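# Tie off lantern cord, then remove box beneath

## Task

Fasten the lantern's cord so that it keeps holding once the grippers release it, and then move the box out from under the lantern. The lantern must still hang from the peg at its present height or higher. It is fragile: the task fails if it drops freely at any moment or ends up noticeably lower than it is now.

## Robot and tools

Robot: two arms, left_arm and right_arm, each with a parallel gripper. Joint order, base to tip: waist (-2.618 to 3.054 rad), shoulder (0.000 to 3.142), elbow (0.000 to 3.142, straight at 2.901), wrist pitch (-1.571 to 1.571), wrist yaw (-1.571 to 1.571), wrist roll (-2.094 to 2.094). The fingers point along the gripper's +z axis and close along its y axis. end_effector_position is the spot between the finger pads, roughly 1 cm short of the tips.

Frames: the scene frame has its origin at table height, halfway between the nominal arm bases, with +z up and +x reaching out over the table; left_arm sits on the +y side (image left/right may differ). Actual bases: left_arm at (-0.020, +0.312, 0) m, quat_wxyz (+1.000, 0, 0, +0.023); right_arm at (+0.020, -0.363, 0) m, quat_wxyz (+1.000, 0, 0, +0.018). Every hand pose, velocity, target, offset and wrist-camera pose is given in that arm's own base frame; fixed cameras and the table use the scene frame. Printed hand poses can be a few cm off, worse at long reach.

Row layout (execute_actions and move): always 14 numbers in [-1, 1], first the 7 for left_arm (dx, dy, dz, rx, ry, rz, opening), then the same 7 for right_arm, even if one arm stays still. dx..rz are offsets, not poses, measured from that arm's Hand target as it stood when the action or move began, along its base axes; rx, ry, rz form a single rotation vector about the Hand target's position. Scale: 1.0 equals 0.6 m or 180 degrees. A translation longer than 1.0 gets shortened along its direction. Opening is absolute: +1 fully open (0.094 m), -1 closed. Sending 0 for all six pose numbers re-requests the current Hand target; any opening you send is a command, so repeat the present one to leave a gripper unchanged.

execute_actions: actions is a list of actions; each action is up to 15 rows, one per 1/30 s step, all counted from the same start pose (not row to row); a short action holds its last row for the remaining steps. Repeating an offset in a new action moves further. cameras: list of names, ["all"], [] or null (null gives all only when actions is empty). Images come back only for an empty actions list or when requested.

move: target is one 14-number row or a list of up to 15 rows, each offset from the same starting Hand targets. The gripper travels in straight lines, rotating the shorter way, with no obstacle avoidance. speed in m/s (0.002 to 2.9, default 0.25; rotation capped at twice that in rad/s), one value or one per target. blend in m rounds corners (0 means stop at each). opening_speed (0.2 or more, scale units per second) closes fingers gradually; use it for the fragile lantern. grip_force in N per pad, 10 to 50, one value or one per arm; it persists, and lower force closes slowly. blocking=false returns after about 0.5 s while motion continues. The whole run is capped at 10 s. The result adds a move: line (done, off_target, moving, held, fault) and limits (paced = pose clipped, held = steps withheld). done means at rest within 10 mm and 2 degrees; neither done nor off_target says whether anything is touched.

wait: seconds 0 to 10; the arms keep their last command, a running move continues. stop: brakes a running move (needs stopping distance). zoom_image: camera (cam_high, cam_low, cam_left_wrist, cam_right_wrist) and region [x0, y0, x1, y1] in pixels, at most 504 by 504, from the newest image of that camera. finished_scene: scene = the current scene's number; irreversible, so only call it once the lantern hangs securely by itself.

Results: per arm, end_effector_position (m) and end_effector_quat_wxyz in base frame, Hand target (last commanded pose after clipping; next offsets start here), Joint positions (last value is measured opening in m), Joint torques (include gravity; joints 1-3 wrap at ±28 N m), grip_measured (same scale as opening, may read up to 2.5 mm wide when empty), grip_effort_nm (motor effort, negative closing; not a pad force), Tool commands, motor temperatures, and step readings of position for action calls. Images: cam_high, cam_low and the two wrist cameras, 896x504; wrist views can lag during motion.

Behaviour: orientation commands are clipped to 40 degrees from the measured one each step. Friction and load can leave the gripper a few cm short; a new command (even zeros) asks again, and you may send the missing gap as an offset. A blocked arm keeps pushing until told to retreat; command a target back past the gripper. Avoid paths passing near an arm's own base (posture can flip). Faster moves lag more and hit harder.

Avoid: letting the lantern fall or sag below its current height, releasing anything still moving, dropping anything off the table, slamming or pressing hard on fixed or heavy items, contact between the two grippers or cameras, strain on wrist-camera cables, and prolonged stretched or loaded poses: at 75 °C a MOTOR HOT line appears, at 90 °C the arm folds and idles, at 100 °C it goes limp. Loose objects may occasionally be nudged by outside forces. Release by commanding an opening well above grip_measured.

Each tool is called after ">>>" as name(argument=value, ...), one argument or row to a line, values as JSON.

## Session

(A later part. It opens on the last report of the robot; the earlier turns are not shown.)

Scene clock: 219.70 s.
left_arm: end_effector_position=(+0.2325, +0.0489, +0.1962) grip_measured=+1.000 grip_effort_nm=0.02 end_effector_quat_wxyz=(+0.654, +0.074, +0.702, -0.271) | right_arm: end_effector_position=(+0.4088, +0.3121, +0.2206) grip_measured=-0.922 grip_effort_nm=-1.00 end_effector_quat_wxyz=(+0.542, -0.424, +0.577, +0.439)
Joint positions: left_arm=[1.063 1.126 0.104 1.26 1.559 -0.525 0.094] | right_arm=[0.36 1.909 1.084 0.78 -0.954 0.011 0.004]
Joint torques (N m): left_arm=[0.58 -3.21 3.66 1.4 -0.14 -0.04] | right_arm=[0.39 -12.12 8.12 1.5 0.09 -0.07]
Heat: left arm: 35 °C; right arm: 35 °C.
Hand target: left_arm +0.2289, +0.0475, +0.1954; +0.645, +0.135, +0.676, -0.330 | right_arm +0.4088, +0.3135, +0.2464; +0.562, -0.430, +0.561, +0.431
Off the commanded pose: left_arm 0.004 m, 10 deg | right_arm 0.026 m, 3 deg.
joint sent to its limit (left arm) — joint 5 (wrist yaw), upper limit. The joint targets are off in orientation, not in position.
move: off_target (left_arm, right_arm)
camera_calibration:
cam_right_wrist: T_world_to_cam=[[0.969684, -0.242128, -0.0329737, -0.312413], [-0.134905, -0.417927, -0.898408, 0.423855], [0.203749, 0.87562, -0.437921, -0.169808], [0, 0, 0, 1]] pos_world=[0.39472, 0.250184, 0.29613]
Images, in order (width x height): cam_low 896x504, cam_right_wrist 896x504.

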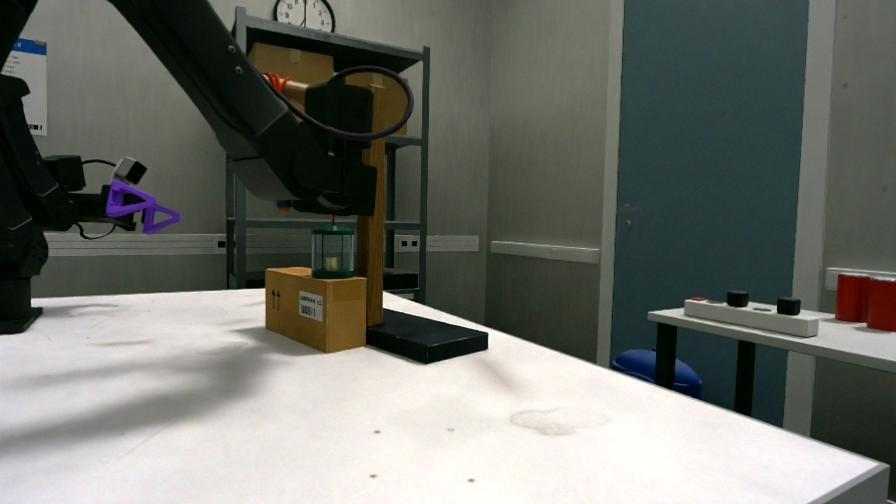

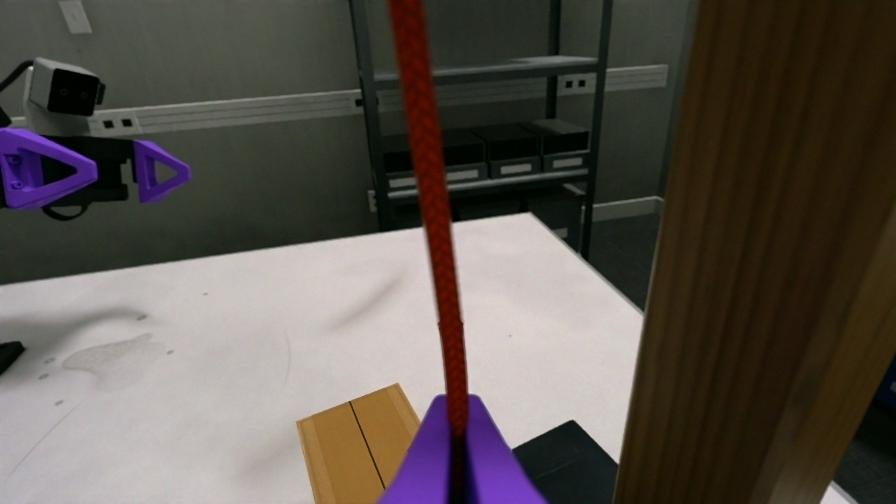

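Truly gripped now (-0.92). Lift more.

>>> move(
  target=[0,0,0,0,0,0,1,-0.004,0,0.02,0,0,0,-1],
  speed=0.02,
  cameras=["cam_right_wrist","cam_low","cam_left_wrist"],
)

>>> zoom_image(
  camera="cam_low",
  region=[240, 150, 440, 350],
)

>>> zoom_image(
  camera="cam_left_wrist",
  region=[600, 0, 896, 340],
)

Scene clock: 223.63 s.
left_arm: end_effector_position=(+0.2325, +0.0489, +0.1962) grip_measured=+1.000 grip_effort_nm=0.02 end_effector_quat_wxyz=(+0.654, +0.074, +0.702, -0.271) | right_arm: end_effector_position=(+0.4074, +0.3108, +0.2211) grip_measured=-0.922 grip_effort_nm=-1.00 end_effector_quat_wxyz=(+0.530, -0.418, +0.592, +0.441)
Joint positions: left_arm=[1.063 1.126 0.104 1.26 1.559 -0.525 0.094] | right_arm=[0.36 1.885 1.087 0.713 -0.947 0.011 0.004]
Joint torques (N m): left_arm=[0.54 -3.21 3.7 1.39 -0.15 -0.05] | right_arm=[0.57 -12.68 8.79 1.71 0.02 -0.07]
Heat: left arm: 35 °C; right arm: 35 °C.
Hand target: left_arm +0.2289, +0.0475, +0.1954; +0.645, +0.135, +0.676, -0.330 | right_arm +0.4064, +0.3135, +0.2585; +0.562, -0.430, +0.560, +0.431
Off the commanded pose: left_arm 0.004 m, 10 deg | right_arm 0.037 m, 5 deg.
joint sent to its limit (left arm) — joint 5 (wrist yaw), upper limit. The joint targets are off in orientation, not in position.
move: off_target (left_arm, right_arm)
camera_calibration:
cam_left_wrist: T_world_to_cam=[[-0.461863, -0.835418, 0.297925, 0.0893348], [-0.473118, -0.0520668, -0.879459, 0.326407], [0.750228, -0.547143, -0.371203, 0.0129691], [0, 0, 0, 1]] pos_world=[0.18596, 0.0987228, 0.265261]
cam_right_wrist: T_world_to_cam=[[0.966219, -0.249177, -0.0658179, -0.3004], [-0.171272, -0.429985, -0.886442, 0.439553], [0.19258, 0.867769, -0.458137, -0.15677], [0, 0, 0, 1]] pos_world=[0.395726, 0.250189, 0.298044]
Images, in order (width x height): cam_low 896x504, cam_left_wrist 896x504, cam_right_wrist 896x504.

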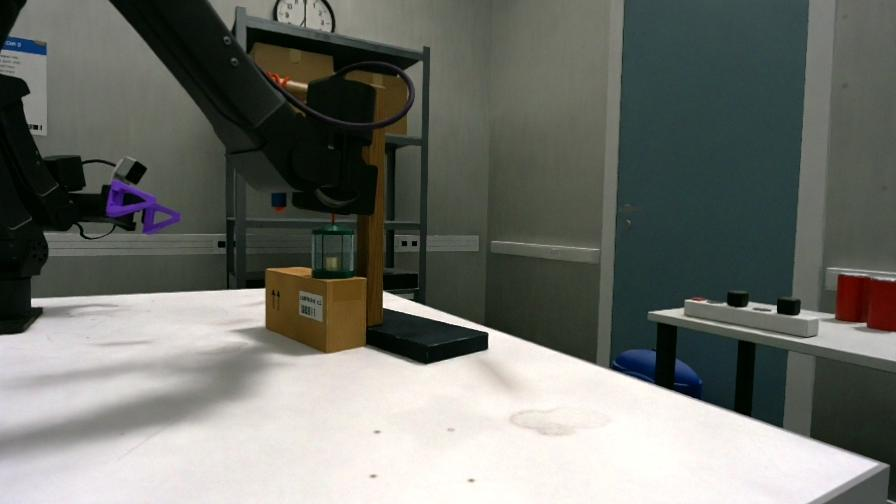

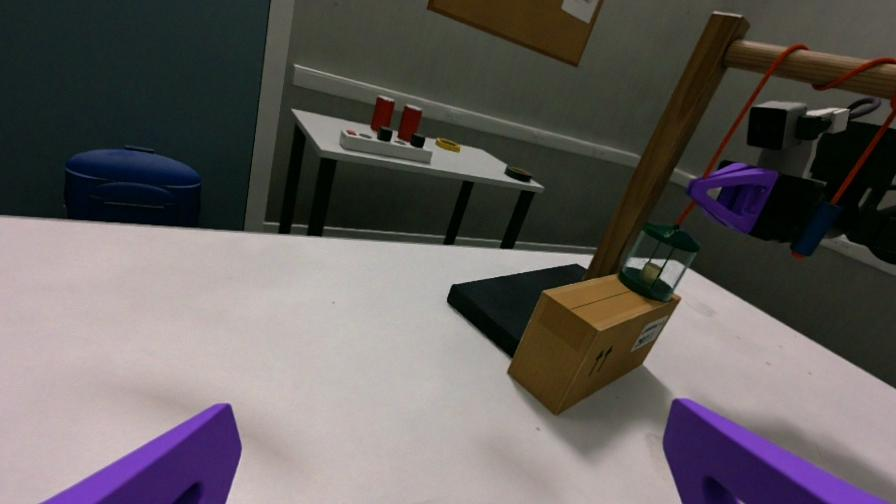

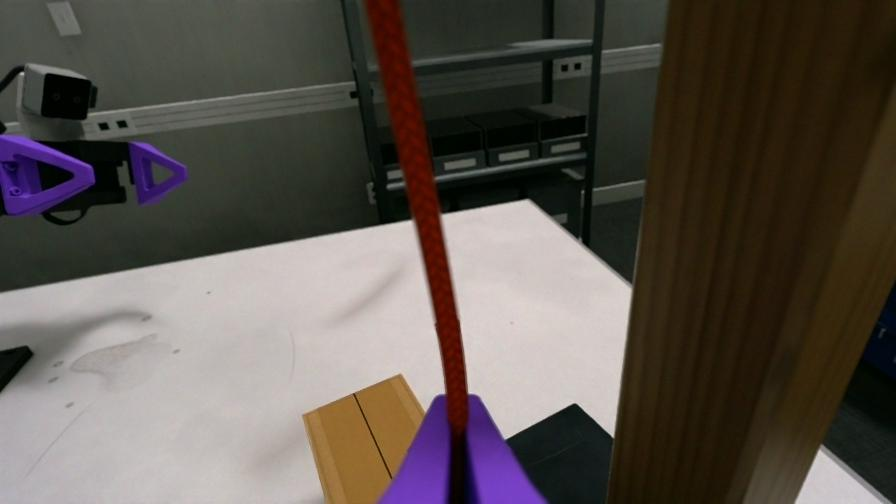

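Scaled by 2.520 from the camera's 896x504 image, which has a finer 1280x720 frame.

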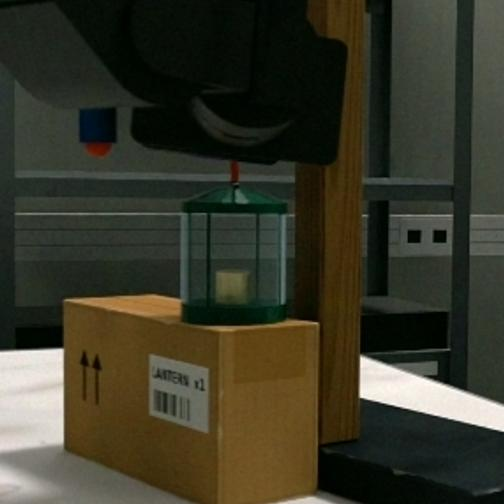

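Scaled by 1.482 from the camera's 896x504 image, which has a finer 1280x720 frame.

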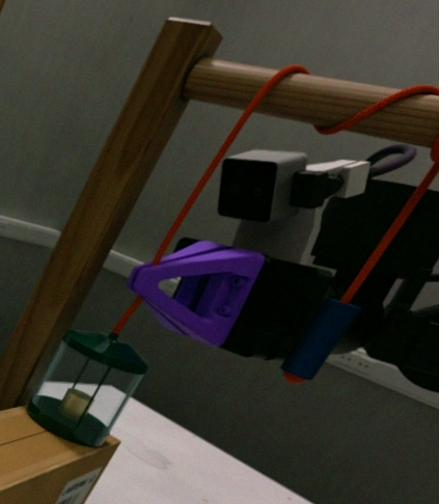

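>>> move(
  target=[0,0,0,0,0,0,1,0,0,0.03,0,0,0,-1],
  speed=0.02,
  cameras=["cam_right_wrist","cam_low","cam_left_wrist"],
)

>>> zoom_image(
  camera="cam_low",
  region=[240, 150, 440, 350],
)

>>> zoom_image(
  camera="cam_left_wrist",
  region=[600, 0, 896, 340],
)

Scene clock: 226.40 s.
left_arm: end_effector_position=(+0.2325, +0.0489, +0.1962) grip_measured=+1.000 grip_effort_nm=0.02 end_effector_quat_wxyz=(+0.654, +0.074, +0.702, -0.271) | right_arm: end_effector_position=(+0.4074, +0.3105, +0.2243) grip_measured=-0.922 grip_effort_nm=-1.00 end_effector_quat_wxyz=(+0.513, -0.411, +0.608, +0.445)
Joint positions: left_arm=[1.063 1.126 0.104 1.26 1.559 -0.525 0.094] | right_arm=[0.36 1.864 1.112 0.617 -0.945 0.011 0.004]
Joint torques (N m): left_arm=[0.5 -3.22 3.59 1.4 -0.13 -0.04] | right_arm=[0.54 -13.55 9.65 1.99 -0.04 -0.09]
Heat: left arm: 35 °C; right arm: 35 °C.
Hand target: left_arm +0.2289, +0.0475, +0.1954; +0.645, +0.135, +0.676, -0.330 | right_arm +0.4064, +0.3135, +0.2764; +0.562, -0.430, +0.561, +0.431
Off the commanded pose: left_arm 0.004 m, 10 deg | right_arm 0.052 m, 8 deg.
joint sent to its limit (left arm) — joint 5 (wrist yaw), upper limit. The joint targets are off in orientation, not in position.
move: off_target (left_arm, right_arm)
camera_calibration:
cam_left_wrist: T_world_to_cam=[[-0.461863, -0.835418, 0.297925, 0.0893348], [-0.473118, -0.0520668, -0.879459, 0.326407], [0.750228, -0.547143, -0.371203, 0.0129691], [0, 0, 0, 1]] pos_world=[0.18596, 0.0987228, 0.265261]
cam_right_wrist: T_world_to_cam=[[0.961696, -0.252889, -0.105775, -0.288288], [-0.212696, -0.444995, -0.869908, 0.460007], [0.172921, 0.859085, -0.481739, -0.1391], [0, 0, 0, 1]] pos_world=[0.39914, 0.251295, 0.302661]
Images, in order (width x height): cam_low 896x504, cam_left_wrist 896x504, cam_right_wrist 896x504.

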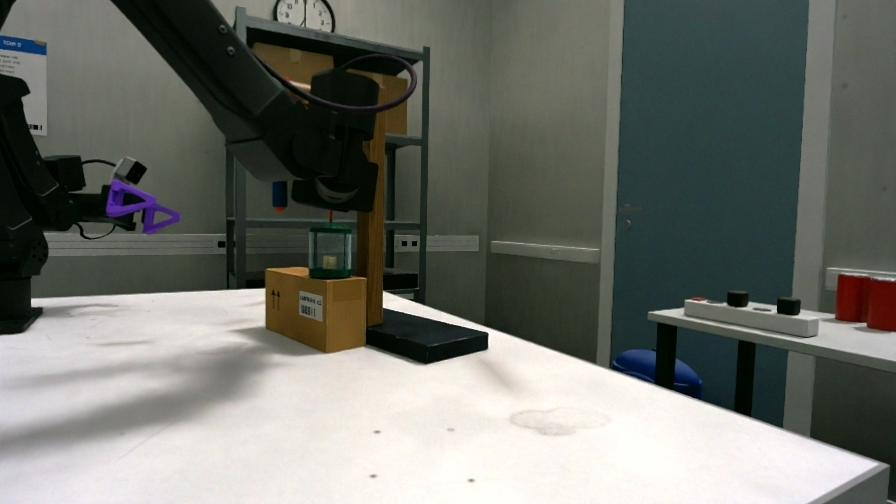

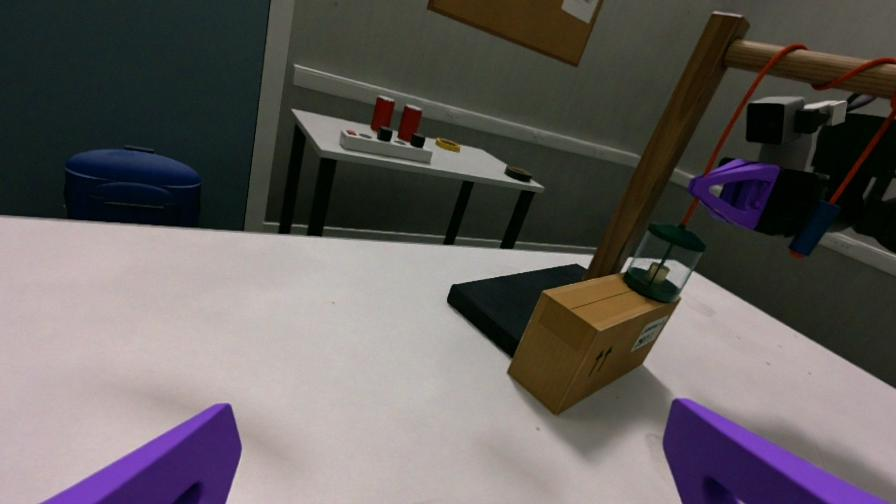

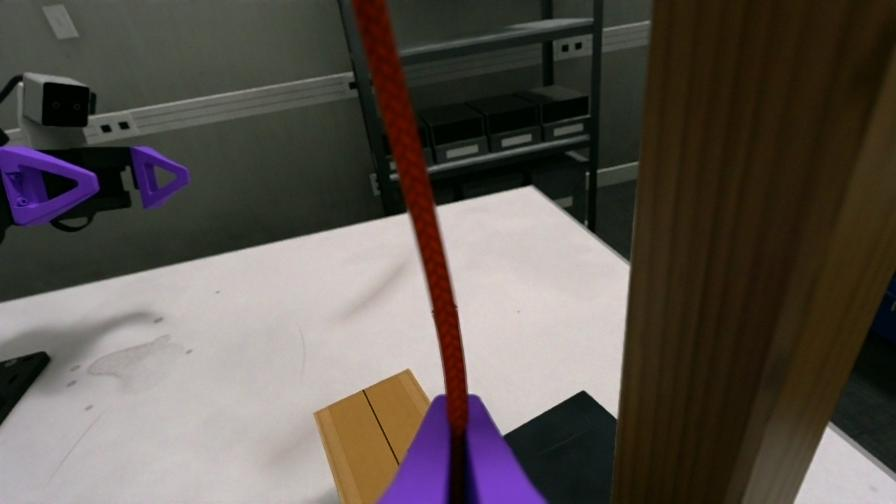

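Scaled by 2.520 from the camera's 896x504 image, which has a finer 1280x720 frame.

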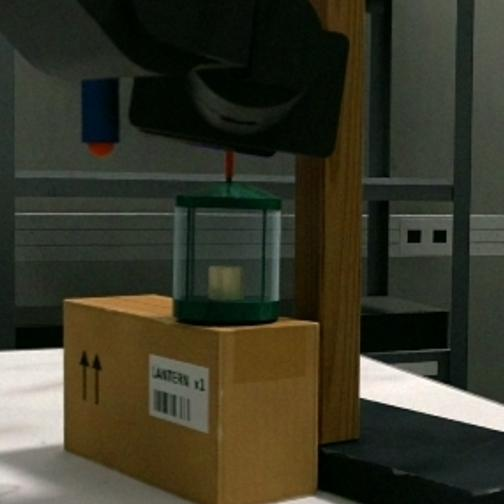

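Scaled by 1.482 from the camera's 896x504 image, which has a finer 1280x720 frame.

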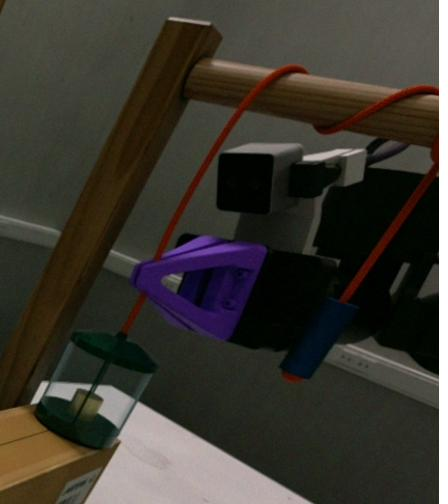

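>>> move(
  target=[0,0,0,0,0,0,1,0.002,0,0.016,0,0,0,-1],
  speed=0.02,
  cameras=["cam_low","cam_left_wrist"],
)

>>> zoom_image(
  camera="cam_low",
  region=[240, 150, 440, 350],
)

>>> zoom_image(
  camera="cam_left_wrist",
  region=[600, 0, 896, 340],
)

Scene clock: 228.93 s.
left_arm: end_effector_position=(+0.2325, +0.0489, +0.1962) grip_measured=+1.000 grip_effort_nm=0.02 end_effector_quat_wxyz=(+0.654, +0.074, +0.702, -0.271) | right_arm: end_effector_position=(+0.4093, +0.3113, +0.2330) grip_measured=-0.922 grip_effort_nm=-1.00 end_effector_quat_wxyz=(+0.512, -0.411, +0.609, +0.445)
Joint positions: left_arm=[1.063 1.126 0.104 1.26 1.559 -0.525 0.094] | right_arm=[0.36 1.855 1.14 0.578 -0.945 0.011 0.004]
Joint torques (N m): left_arm=[0.54 -3.23 3.62 1.4 -0.13 -0.05] | right_arm=[0.5 -13.63 9.73 2.01 -0.05 -0.08]
Heat: left arm: 35 °C; right arm: 35 °C.
Hand target: left_arm +0.2289, +0.0475, +0.1954; +0.645, +0.135, +0.676, -0.330 | right_arm +0.4076, +0.3135, +0.2861; +0.562, -0.430, +0.560, +0.431
Off the commanded pose: left_arm 0.004 m, 10 deg | right_arm 0.053 m, 8 deg.
joint sent to its limit (left arm) — joint 5 (wrist yaw), upper limit. The joint targets are off in orientation, not in position.
move: off_target (left_arm, right_arm)
camera_calibration:
cam_left_wrist: T_world_to_cam=[[-0.461863, -0.835418, 0.297925, 0.0893348], [-0.473118, -0.0520668, -0.879459, 0.326407], [0.750228, -0.547143, -0.371203, 0.0129691], [0, 0, 0, 1]] pos_world=[0.18596, 0.0987228, 0.265261]
Images, in order (width x height): cam_low 896x504, cam_left_wrist 896x504.

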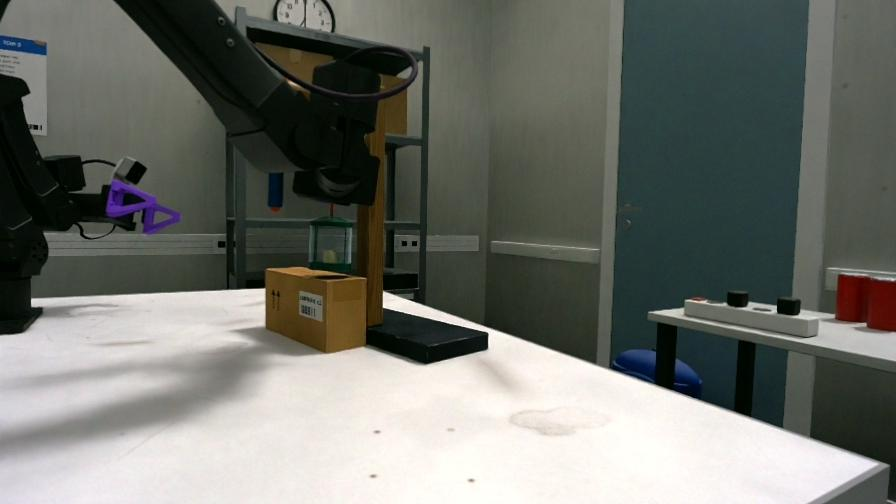

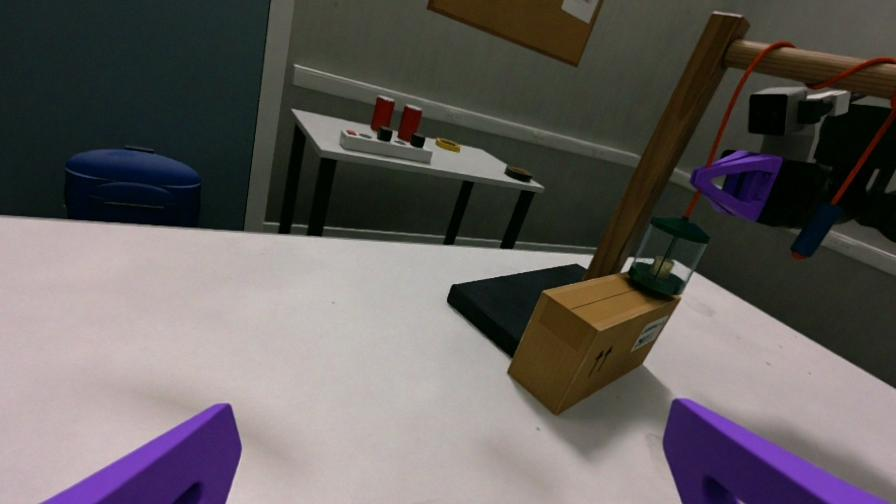

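Scaled by 2.520 from the camera's 896x504 image, which has a finer 1280x720 frame.

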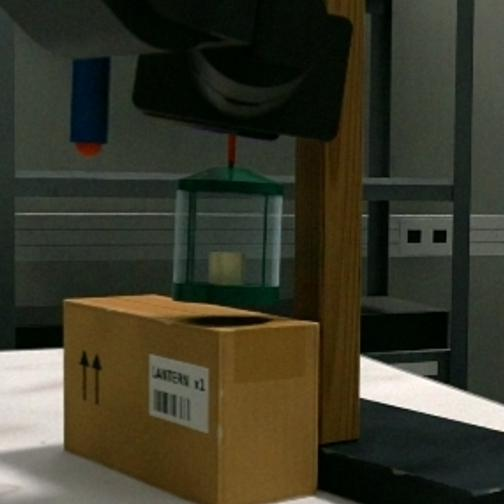

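Scaled by 1.482 from the camera's 896x504 image, which has a finer 1280x720 frame.

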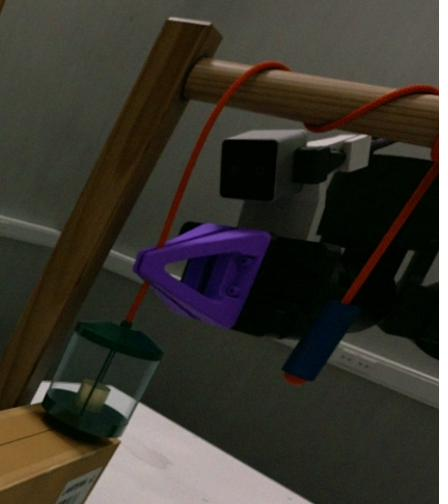

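>>> move(
  target=[
    [0.275,-0.361,-0.067,0.2724,0.0783,-0.2175,1,0,0,0,0,0,0,-1],
  ],
  speed=0.15,
  cameras=["all"],
)

Scene clock: 243.90 s.
left_arm: end_effector_position=(+0.3917, -0.1666, +0.1582) grip_measured=+1.000 grip_effort_nm=0.02 end_effector_quat_wxyz=(+0.311, +0.553, +0.739, -0.224) | right_arm: end_effector_position=(+0.4093, +0.3113, +0.2329) grip_measured=-0.922 grip_effort_nm=-1.00 end_effector_quat_wxyz=(+0.512, -0.411, +0.609, +0.445)
Joint positions: left_arm=[-0.129 1.793 1.45 -0.829 0.698 1.01 0.094] | right_arm=[0.36 1.855 1.14 0.577 -0.945 0.011 0.004]
Joint torques (N m): left_arm=[-0.35 -8.5 7.83 0.95 0.33 0.11] | right_arm=[0.49 -13.65 9.68 2 -0.05 -0.1]
Motor temperatures (°C): left_arm=[23 26 29 35 25 26 26] | right_arm=[27 35 37 37 24 25 24]
Heat: left arm: 35 °C; right arm: 37 °C.
Hand target: left_arm +0.3938, -0.1691, +0.1552; +0.305, +0.557, +0.738, -0.229 | right_arm +0.4076, +0.3135, +0.2860; +0.562, -0.430, +0.561, +0.431
Off the commanded pose: left_arm 0.004 m, 1 deg | right_arm 0.053 m, 8 deg.
move: off_target (right_arm)
camera_calibration:
cam_left_wrist: T_world_to_cam=[[-0.956348, -0.292227, 0.00147274, 0.325327], [-0.271596, 0.886947, -0.373578, 0.354586], [0.107863, -0.357671, -0.927598, 0.132772], [0, 0, 0, 1]] pos_world=[0.393109, -0.171941, 0.255146]
cam_right_wrist: T_world_to_cam=[[0.961442, -0.252959, -0.107893, -0.288417], [-0.214804, -0.445776, -0.86899, 0.469049], [0.171723, 0.858659, -0.482924, -0.135051], [0, 0, 0, 1]] pos_world=[0.401241, 0.252096, 0.311261]

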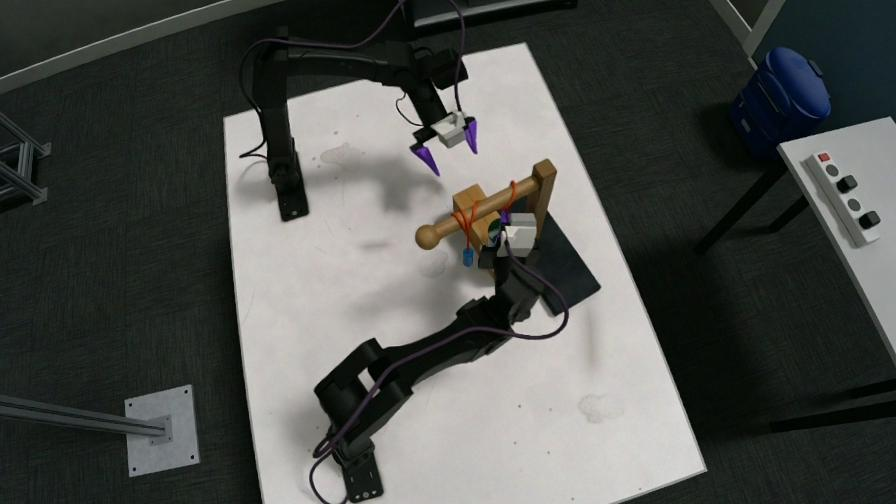

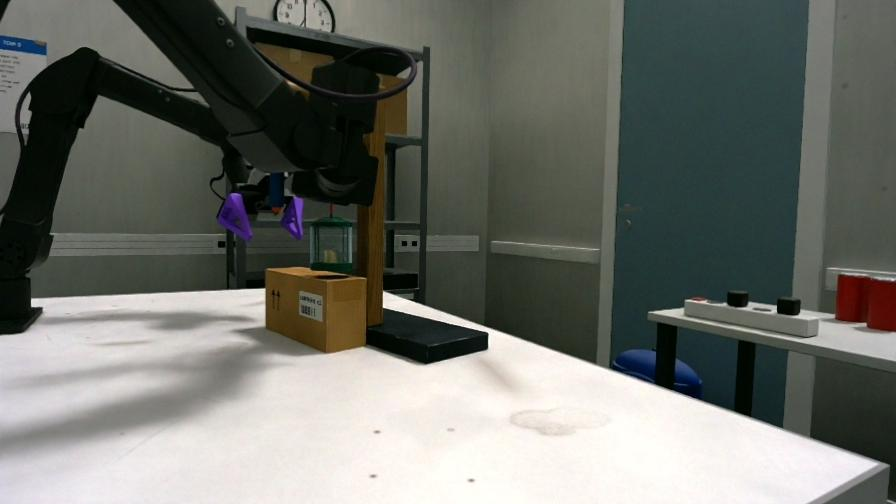

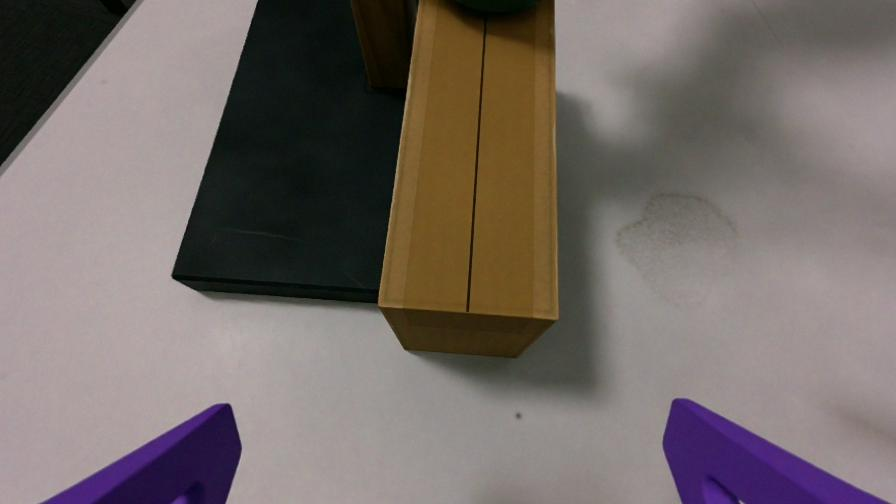

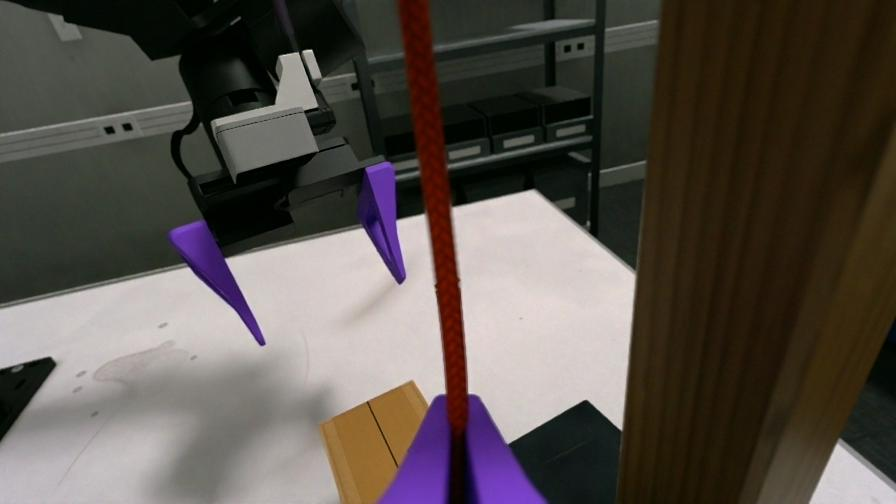

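>>> move(
  target=[
    [0.015,-0.113,-0.145,0,0,0,1,0,0,0,0,0,0,-1],
  ],
  speed=0.08,
  cameras=["all"],
)

Scene clock: 247.67 s.
left_arm: end_effector_position=(+0.4072, -0.2358, +0.0824) grip_measured=+1.000 grip_effort_nm=0.02 end_effector_quat_wxyz=(+0.320, +0.559, +0.732, -0.222) | right_arm: end_effector_position=(+0.4093, +0.3113, +0.2329) grip_measured=-0.922 grip_effort_nm=-1.00 end_effector_quat_wxyz=(+0.512, -0.411, +0.609, +0.445)
Joint positions: left_arm=[-0.3 1.941 1.311 -0.407 0.627 0.828 0.094] | right_arm=[0.36 1.855 1.14 0.577 -0.945 0.011 0.004]
Joint torques (N m): left_arm=[-0.4 -9.98 4.88 1.38 0.25 -0.09] | right_arm=[0.46 -13.65 9.68 1.98 -0.05 -0.09]
Heat: left arm: 35 °C; right arm: 38 °C.
Hand target: left_arm +0.4029, -0.2369, +0.0682; +0.305, +0.557, +0.738, -0.229 | right_arm +0.4076, +0.3135, +0.2860; +0.562, -0.430, +0.561, +0.431
Off the commanded pose: left_arm 0.015 m, 2 deg | right_arm 0.053 m, 8 deg.
move: off_target (left_arm, right_arm)
camera_calibration:
cam_left_wrist: T_world_to_cam=[[-0.959434, -0.281388, -0.0175112, 0.325357], [-0.253407, 0.887918, -0.38391, 0.385508], [0.123576, -0.363899, -0.923205, 0.0277764], [0, 0, 0, 1]] pos_world=[0.406416, -0.24064, 0.179341]
cam_right_wrist: T_world_to_cam=[[0.961442, -0.252959, -0.107893, -0.288417], [-0.214804, -0.445776, -0.86899, 0.469049], [0.171723, 0.858659, -0.482924, -0.135051], [0, 0, 0, 1]] pos_world=[0.401241, 0.252096, 0.311261]

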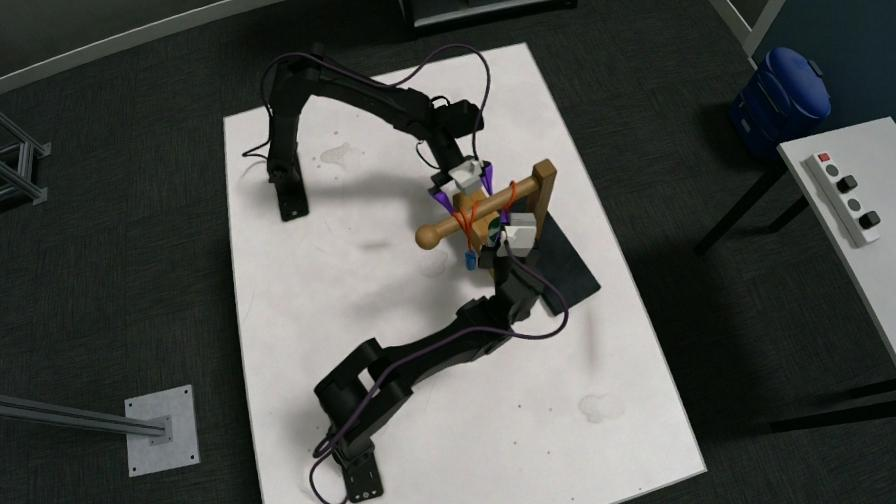

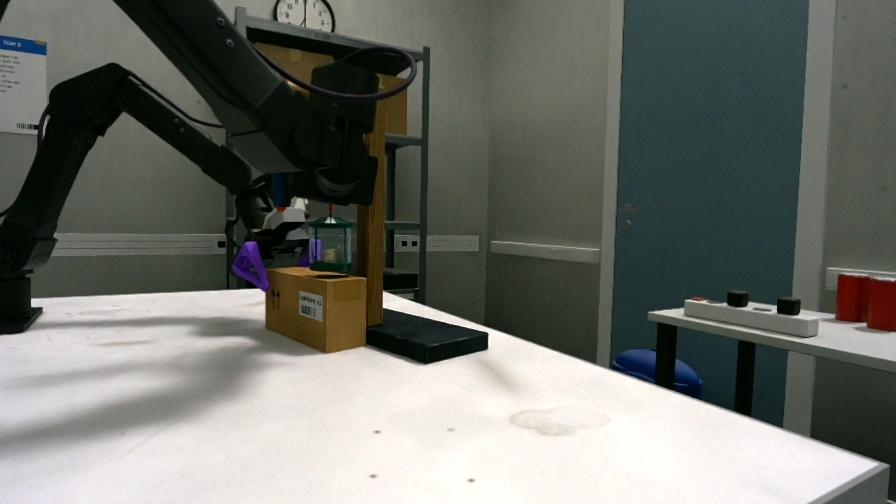

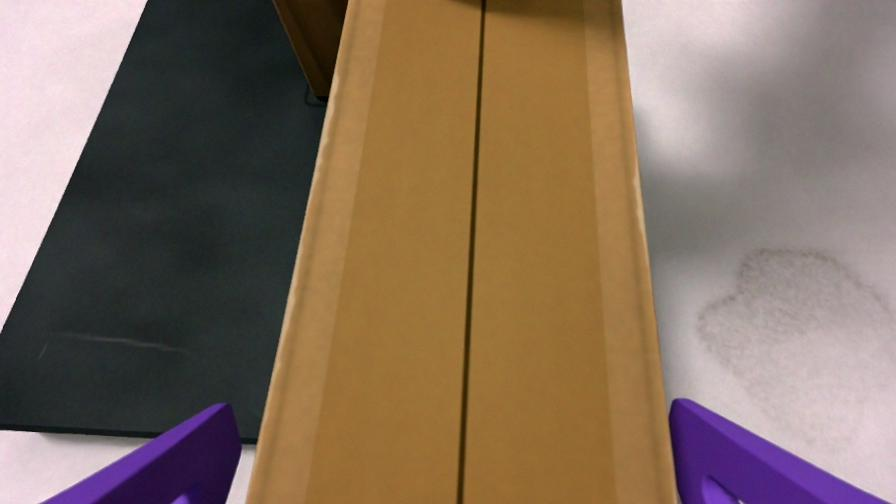

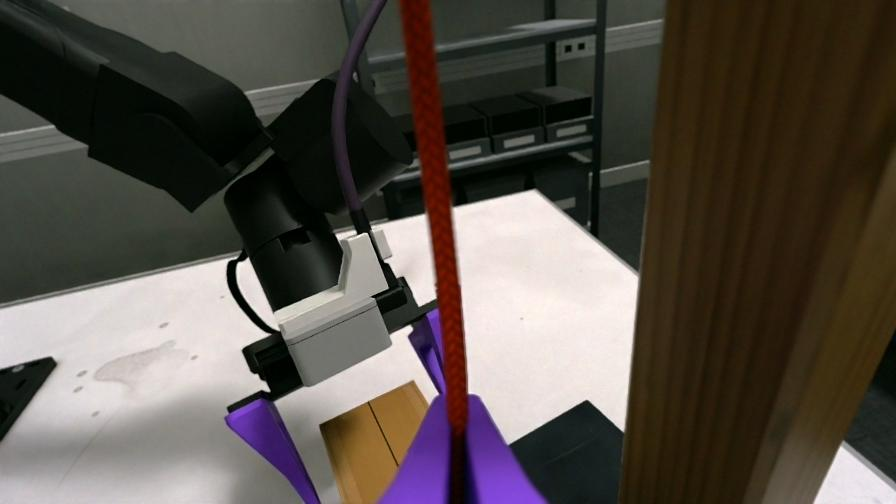

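>>> move(
  target=[
    [-0.006,0.0,-0.028,0,0,0,1,0,0,0,0,0,0,-1],
  ],
  speed=0.05,
  cameras=["cam_left_wrist"],
)

Scene clock: 249.97 s.
left_arm: end_effector_position=(+0.4050, -0.2348, +0.0663) grip_measured=+1.000 grip_effort_nm=0.02 end_effector_quat_wxyz=(+0.321, +0.558, +0.733, -0.221) | right_arm: end_effector_position=(+0.4093, +0.3113, +0.2329) grip_measured=-0.922 grip_effort_nm=-1.00 end_effector_quat_wxyz=(+0.512, -0.411, +0.609, +0.445)
Joint positions: left_arm=[-0.3 1.956 1.26 -0.339 0.625 0.825 0.094] | right_arm=[0.36 1.855 1.14 0.577 -0.945 0.011 0.004]
Joint torques (N m): left_arm=[-0.53 -9.83 4.7 1.41 0.26 -0.07] | right_arm=[0.47 -13.65 9.7 2 -0.05 -0.1]
Heat: left arm: 35 °C; right arm: 38 °C.
Hand target: left_arm +0.3993, -0.2369, +0.0514; +0.305, +0.557, +0.738, -0.229 | right_arm +0.4076, +0.3135, +0.2860; +0.562, -0.430, +0.561, +0.431
Off the commanded pose: left_arm 0.016 m, 2 deg | right_arm 0.053 m, 8 deg.
move: off_target (left_arm, right_arm)
camera_calibration:
cam_left_wrist: T_world_to_cam=[[-0.95852, -0.284388, -0.019039, 0.322213], [-0.255558, 0.887086, -0.384406, 0.378581], [0.126209, -0.363595, -0.922968, 0.0125433], [0, 0, 0, 1]] pos_world=[0.404015, -0.23964, 0.163241]
Images, in order (width x height): cam_left_wrist 896x504.

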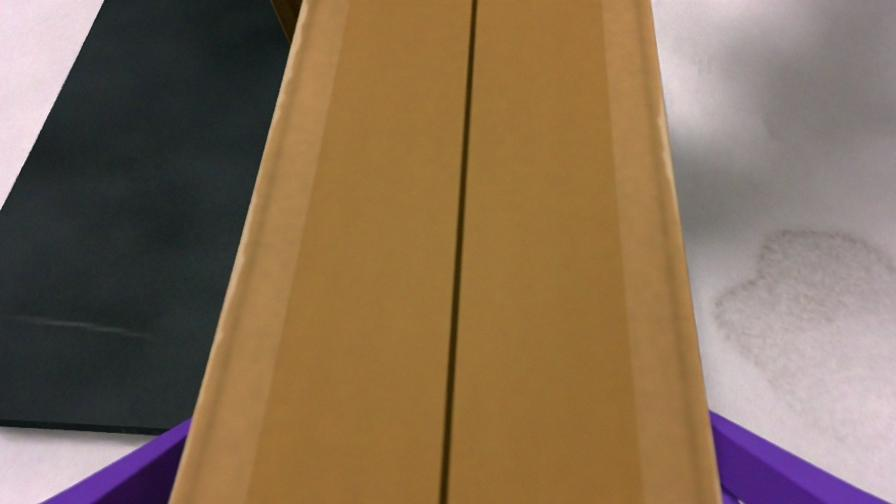

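>>> move(
  target=[
    [0,0,0.018,0,0,0,0.2,0,0,0,0,0,0,-1],
  ],
  speed=0.05,
  opening_speed=0.5,
  grip_force=[30,50],
  cameras=["cam_left_wrist","cam_low"],
)

Scene clock: 252.53 s.
left_arm: end_effector_position=(+0.4020, -0.2336, +0.0642) grip_measured=+0.341 grip_effort_nm=-0.59 end_effector_quat_wxyz=(+0.313, +0.557, +0.736, -0.223) | right_arm: end_effector_position=(+0.4093, +0.3113, +0.2329) grip_measured=-0.922 grip_effort_nm=-1.00 end_effector_quat_wxyz=(+0.512, -0.411, +0.609, +0.445)
Joint positions: left_arm=[-0.3 1.956 1.26 -0.356 0.623 0.824 0.063] | right_arm=[0.36 1.855 1.14 0.577 -0.945 0.011 0.004]
Joint torques (N m): left_arm=[-0.57 -11.38 6.31 1.16 0.27 -0.09] | right_arm=[0.49 -13.65 9.7 1.99 -0.05 -0.09]
Heat: left arm: 34 °C; right arm: 38 °C.
Hand target: left_arm +0.3993, -0.2368, +0.0622; +0.305, +0.557, +0.738, -0.229 | right_arm +0.4076, +0.3135, +0.2860; +0.562, -0.430, +0.561, +0.431
Off the commanded pose: left_arm 0.005 m, 1 deg | right_arm 0.053 m, 8 deg.
grip_force (N): 30, 50
move: off_target (right_arm)
camera_calibration:
cam_left_wrist: T_world_to_cam=[[-0.958356, -0.285539, -0.00471637, 0.318447], [-0.263071, 0.889134, -0.374479, 0.378826], [0.111122, -0.357644, -0.927223, 0.0191766], [0, 0, 0, 1]] pos_world=[0.402713, -0.23904, 0.161146]
Images, in order (width x height): cam_low 896x504, cam_left_wrist 896x504.

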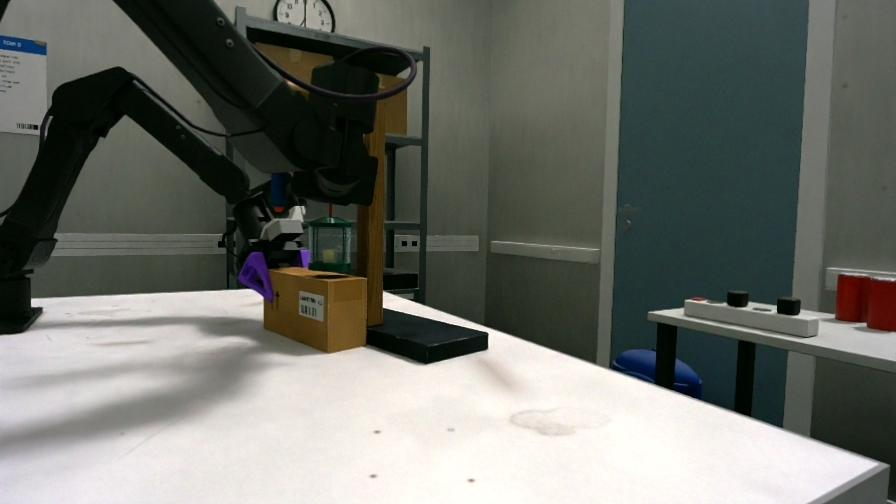

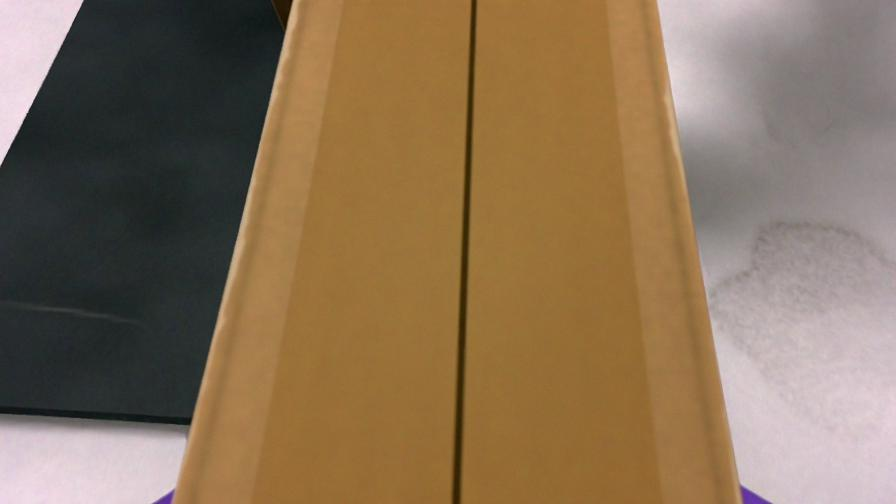

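>>> move(
  target=[
    [-0.10,0.352,0.004,0,0,0,0.2,0,0,0,0,0,0,-1],
  ],
  speed=0.08,
  cameras=["all"],
)

>>> zoom_image(
  camera="cam_low",
  region=[240, 150, 440, 350],
)

Scene clock: 256.77 s.
left_arm: end_effector_position=(+0.3404, -0.0266, +0.0630) grip_measured=+0.338 grip_effort_nm=-0.64 end_effector_quat_wxyz=(+0.309, +0.557, +0.738, -0.223) | right_arm: end_effector_position=(+0.4093, +0.3113, +0.2329) grip_measured=-0.922 grip_effort_nm=-1.00 end_effector_quat_wxyz=(+0.512, -0.411, +0.609, +0.445)
Joint positions: left_arm=[0.3 1.845 1.147 -0.873 0.782 1.593 0.063] | right_arm=[0.36 1.855 1.14 0.577 -0.945 0.011 0.004]
Joint torques (N m): left_arm=[0.32 -9.35 6.3 0.06 0.35 0.13] | right_arm=[0.49 -13.63 9.66 2 -0.06 -0.1]
Heat: left arm: 34 °C; right arm: 38 °C.
Hand target: left_arm +0.3394, -0.0256, +0.0646; +0.305, +0.557, +0.738, -0.229 | right_arm +0.4076, +0.3135, +0.2860; +0.562, -0.430, +0.561, +0.431
Off the commanded pose: left_arm 0.002 m, 1 deg | right_arm 0.053 m, 8 deg.
grip_force (N): 30, 50
move: off_target (right_arm)
camera_calibration:
cam_left_wrist: T_world_to_cam=[[-0.958349, -0.2856, 0.000433231, 0.318117], [-0.265656, 0.890867, -0.368488, 0.178669], [0.104854, -0.353255, -0.929632, 0.101276], [0, 0, 0, 1]] pos_world=[0.341713, -0.0325398, 0.159849]
cam_right_wrist: T_world_to_cam=[[0.961442, -0.252959, -0.107893, -0.288417], [-0.214804, -0.445776, -0.86899, 0.469049], [0.171723, 0.858659, -0.482924, -0.135051], [0, 0, 0, 1]] pos_world=[0.401241, 0.252096, 0.311261]

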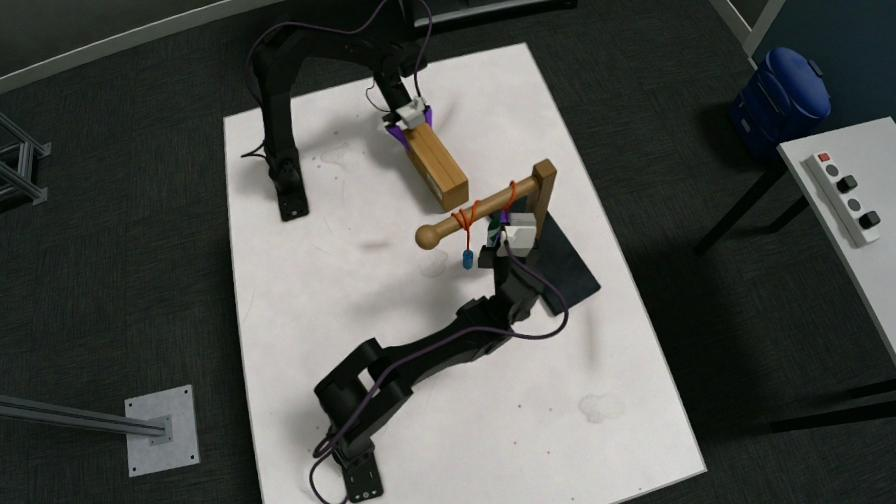

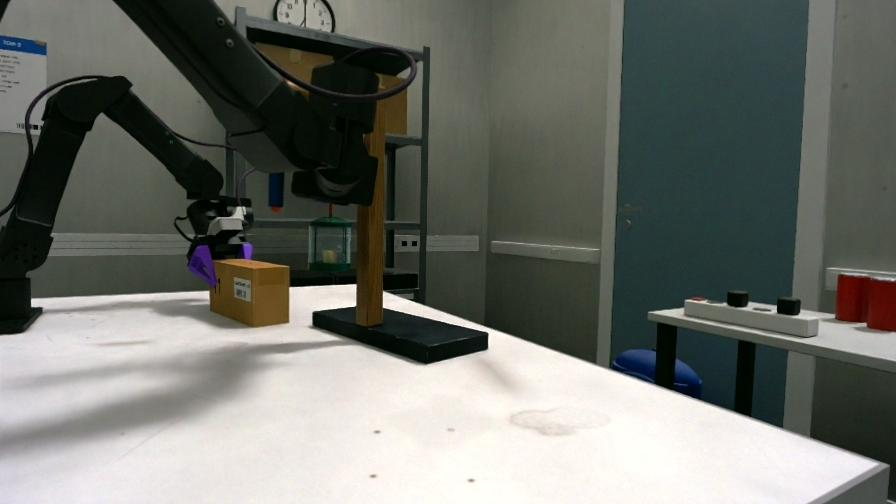

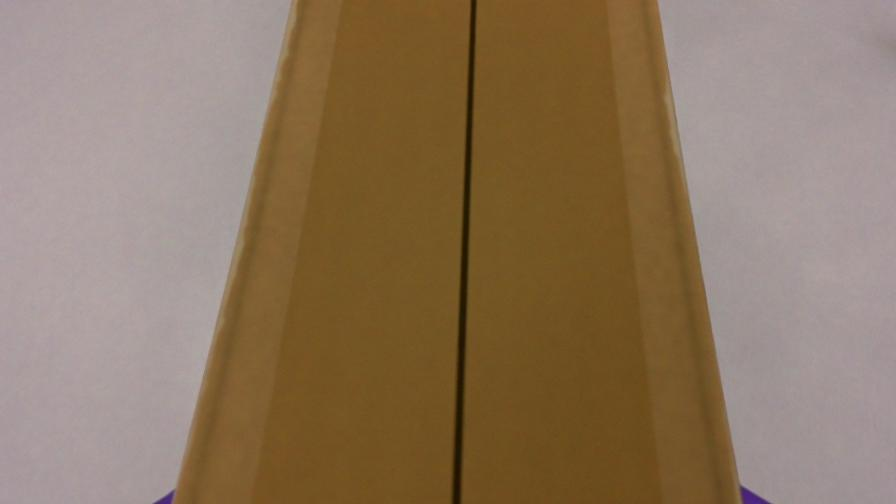

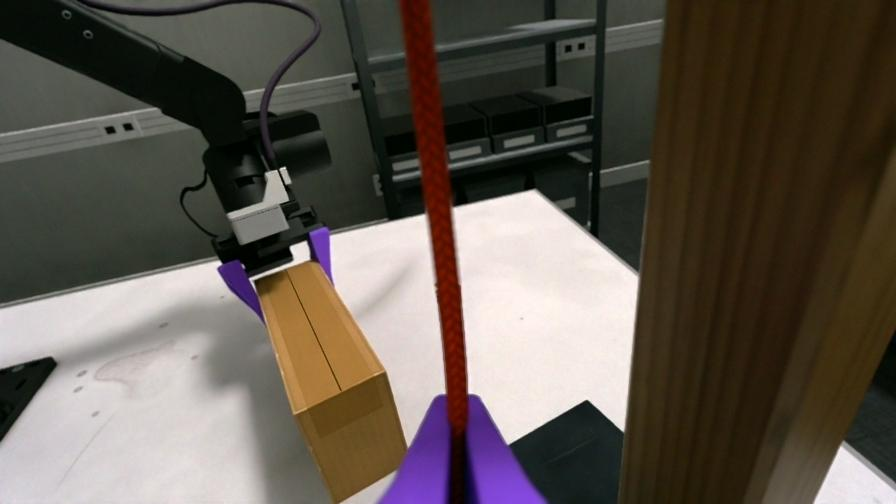

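Scaled by 2.520 from the camera's 896x504 image, which has a finer 1280x720 frame.

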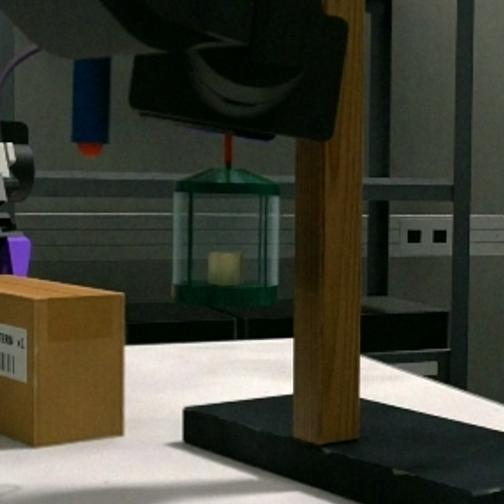

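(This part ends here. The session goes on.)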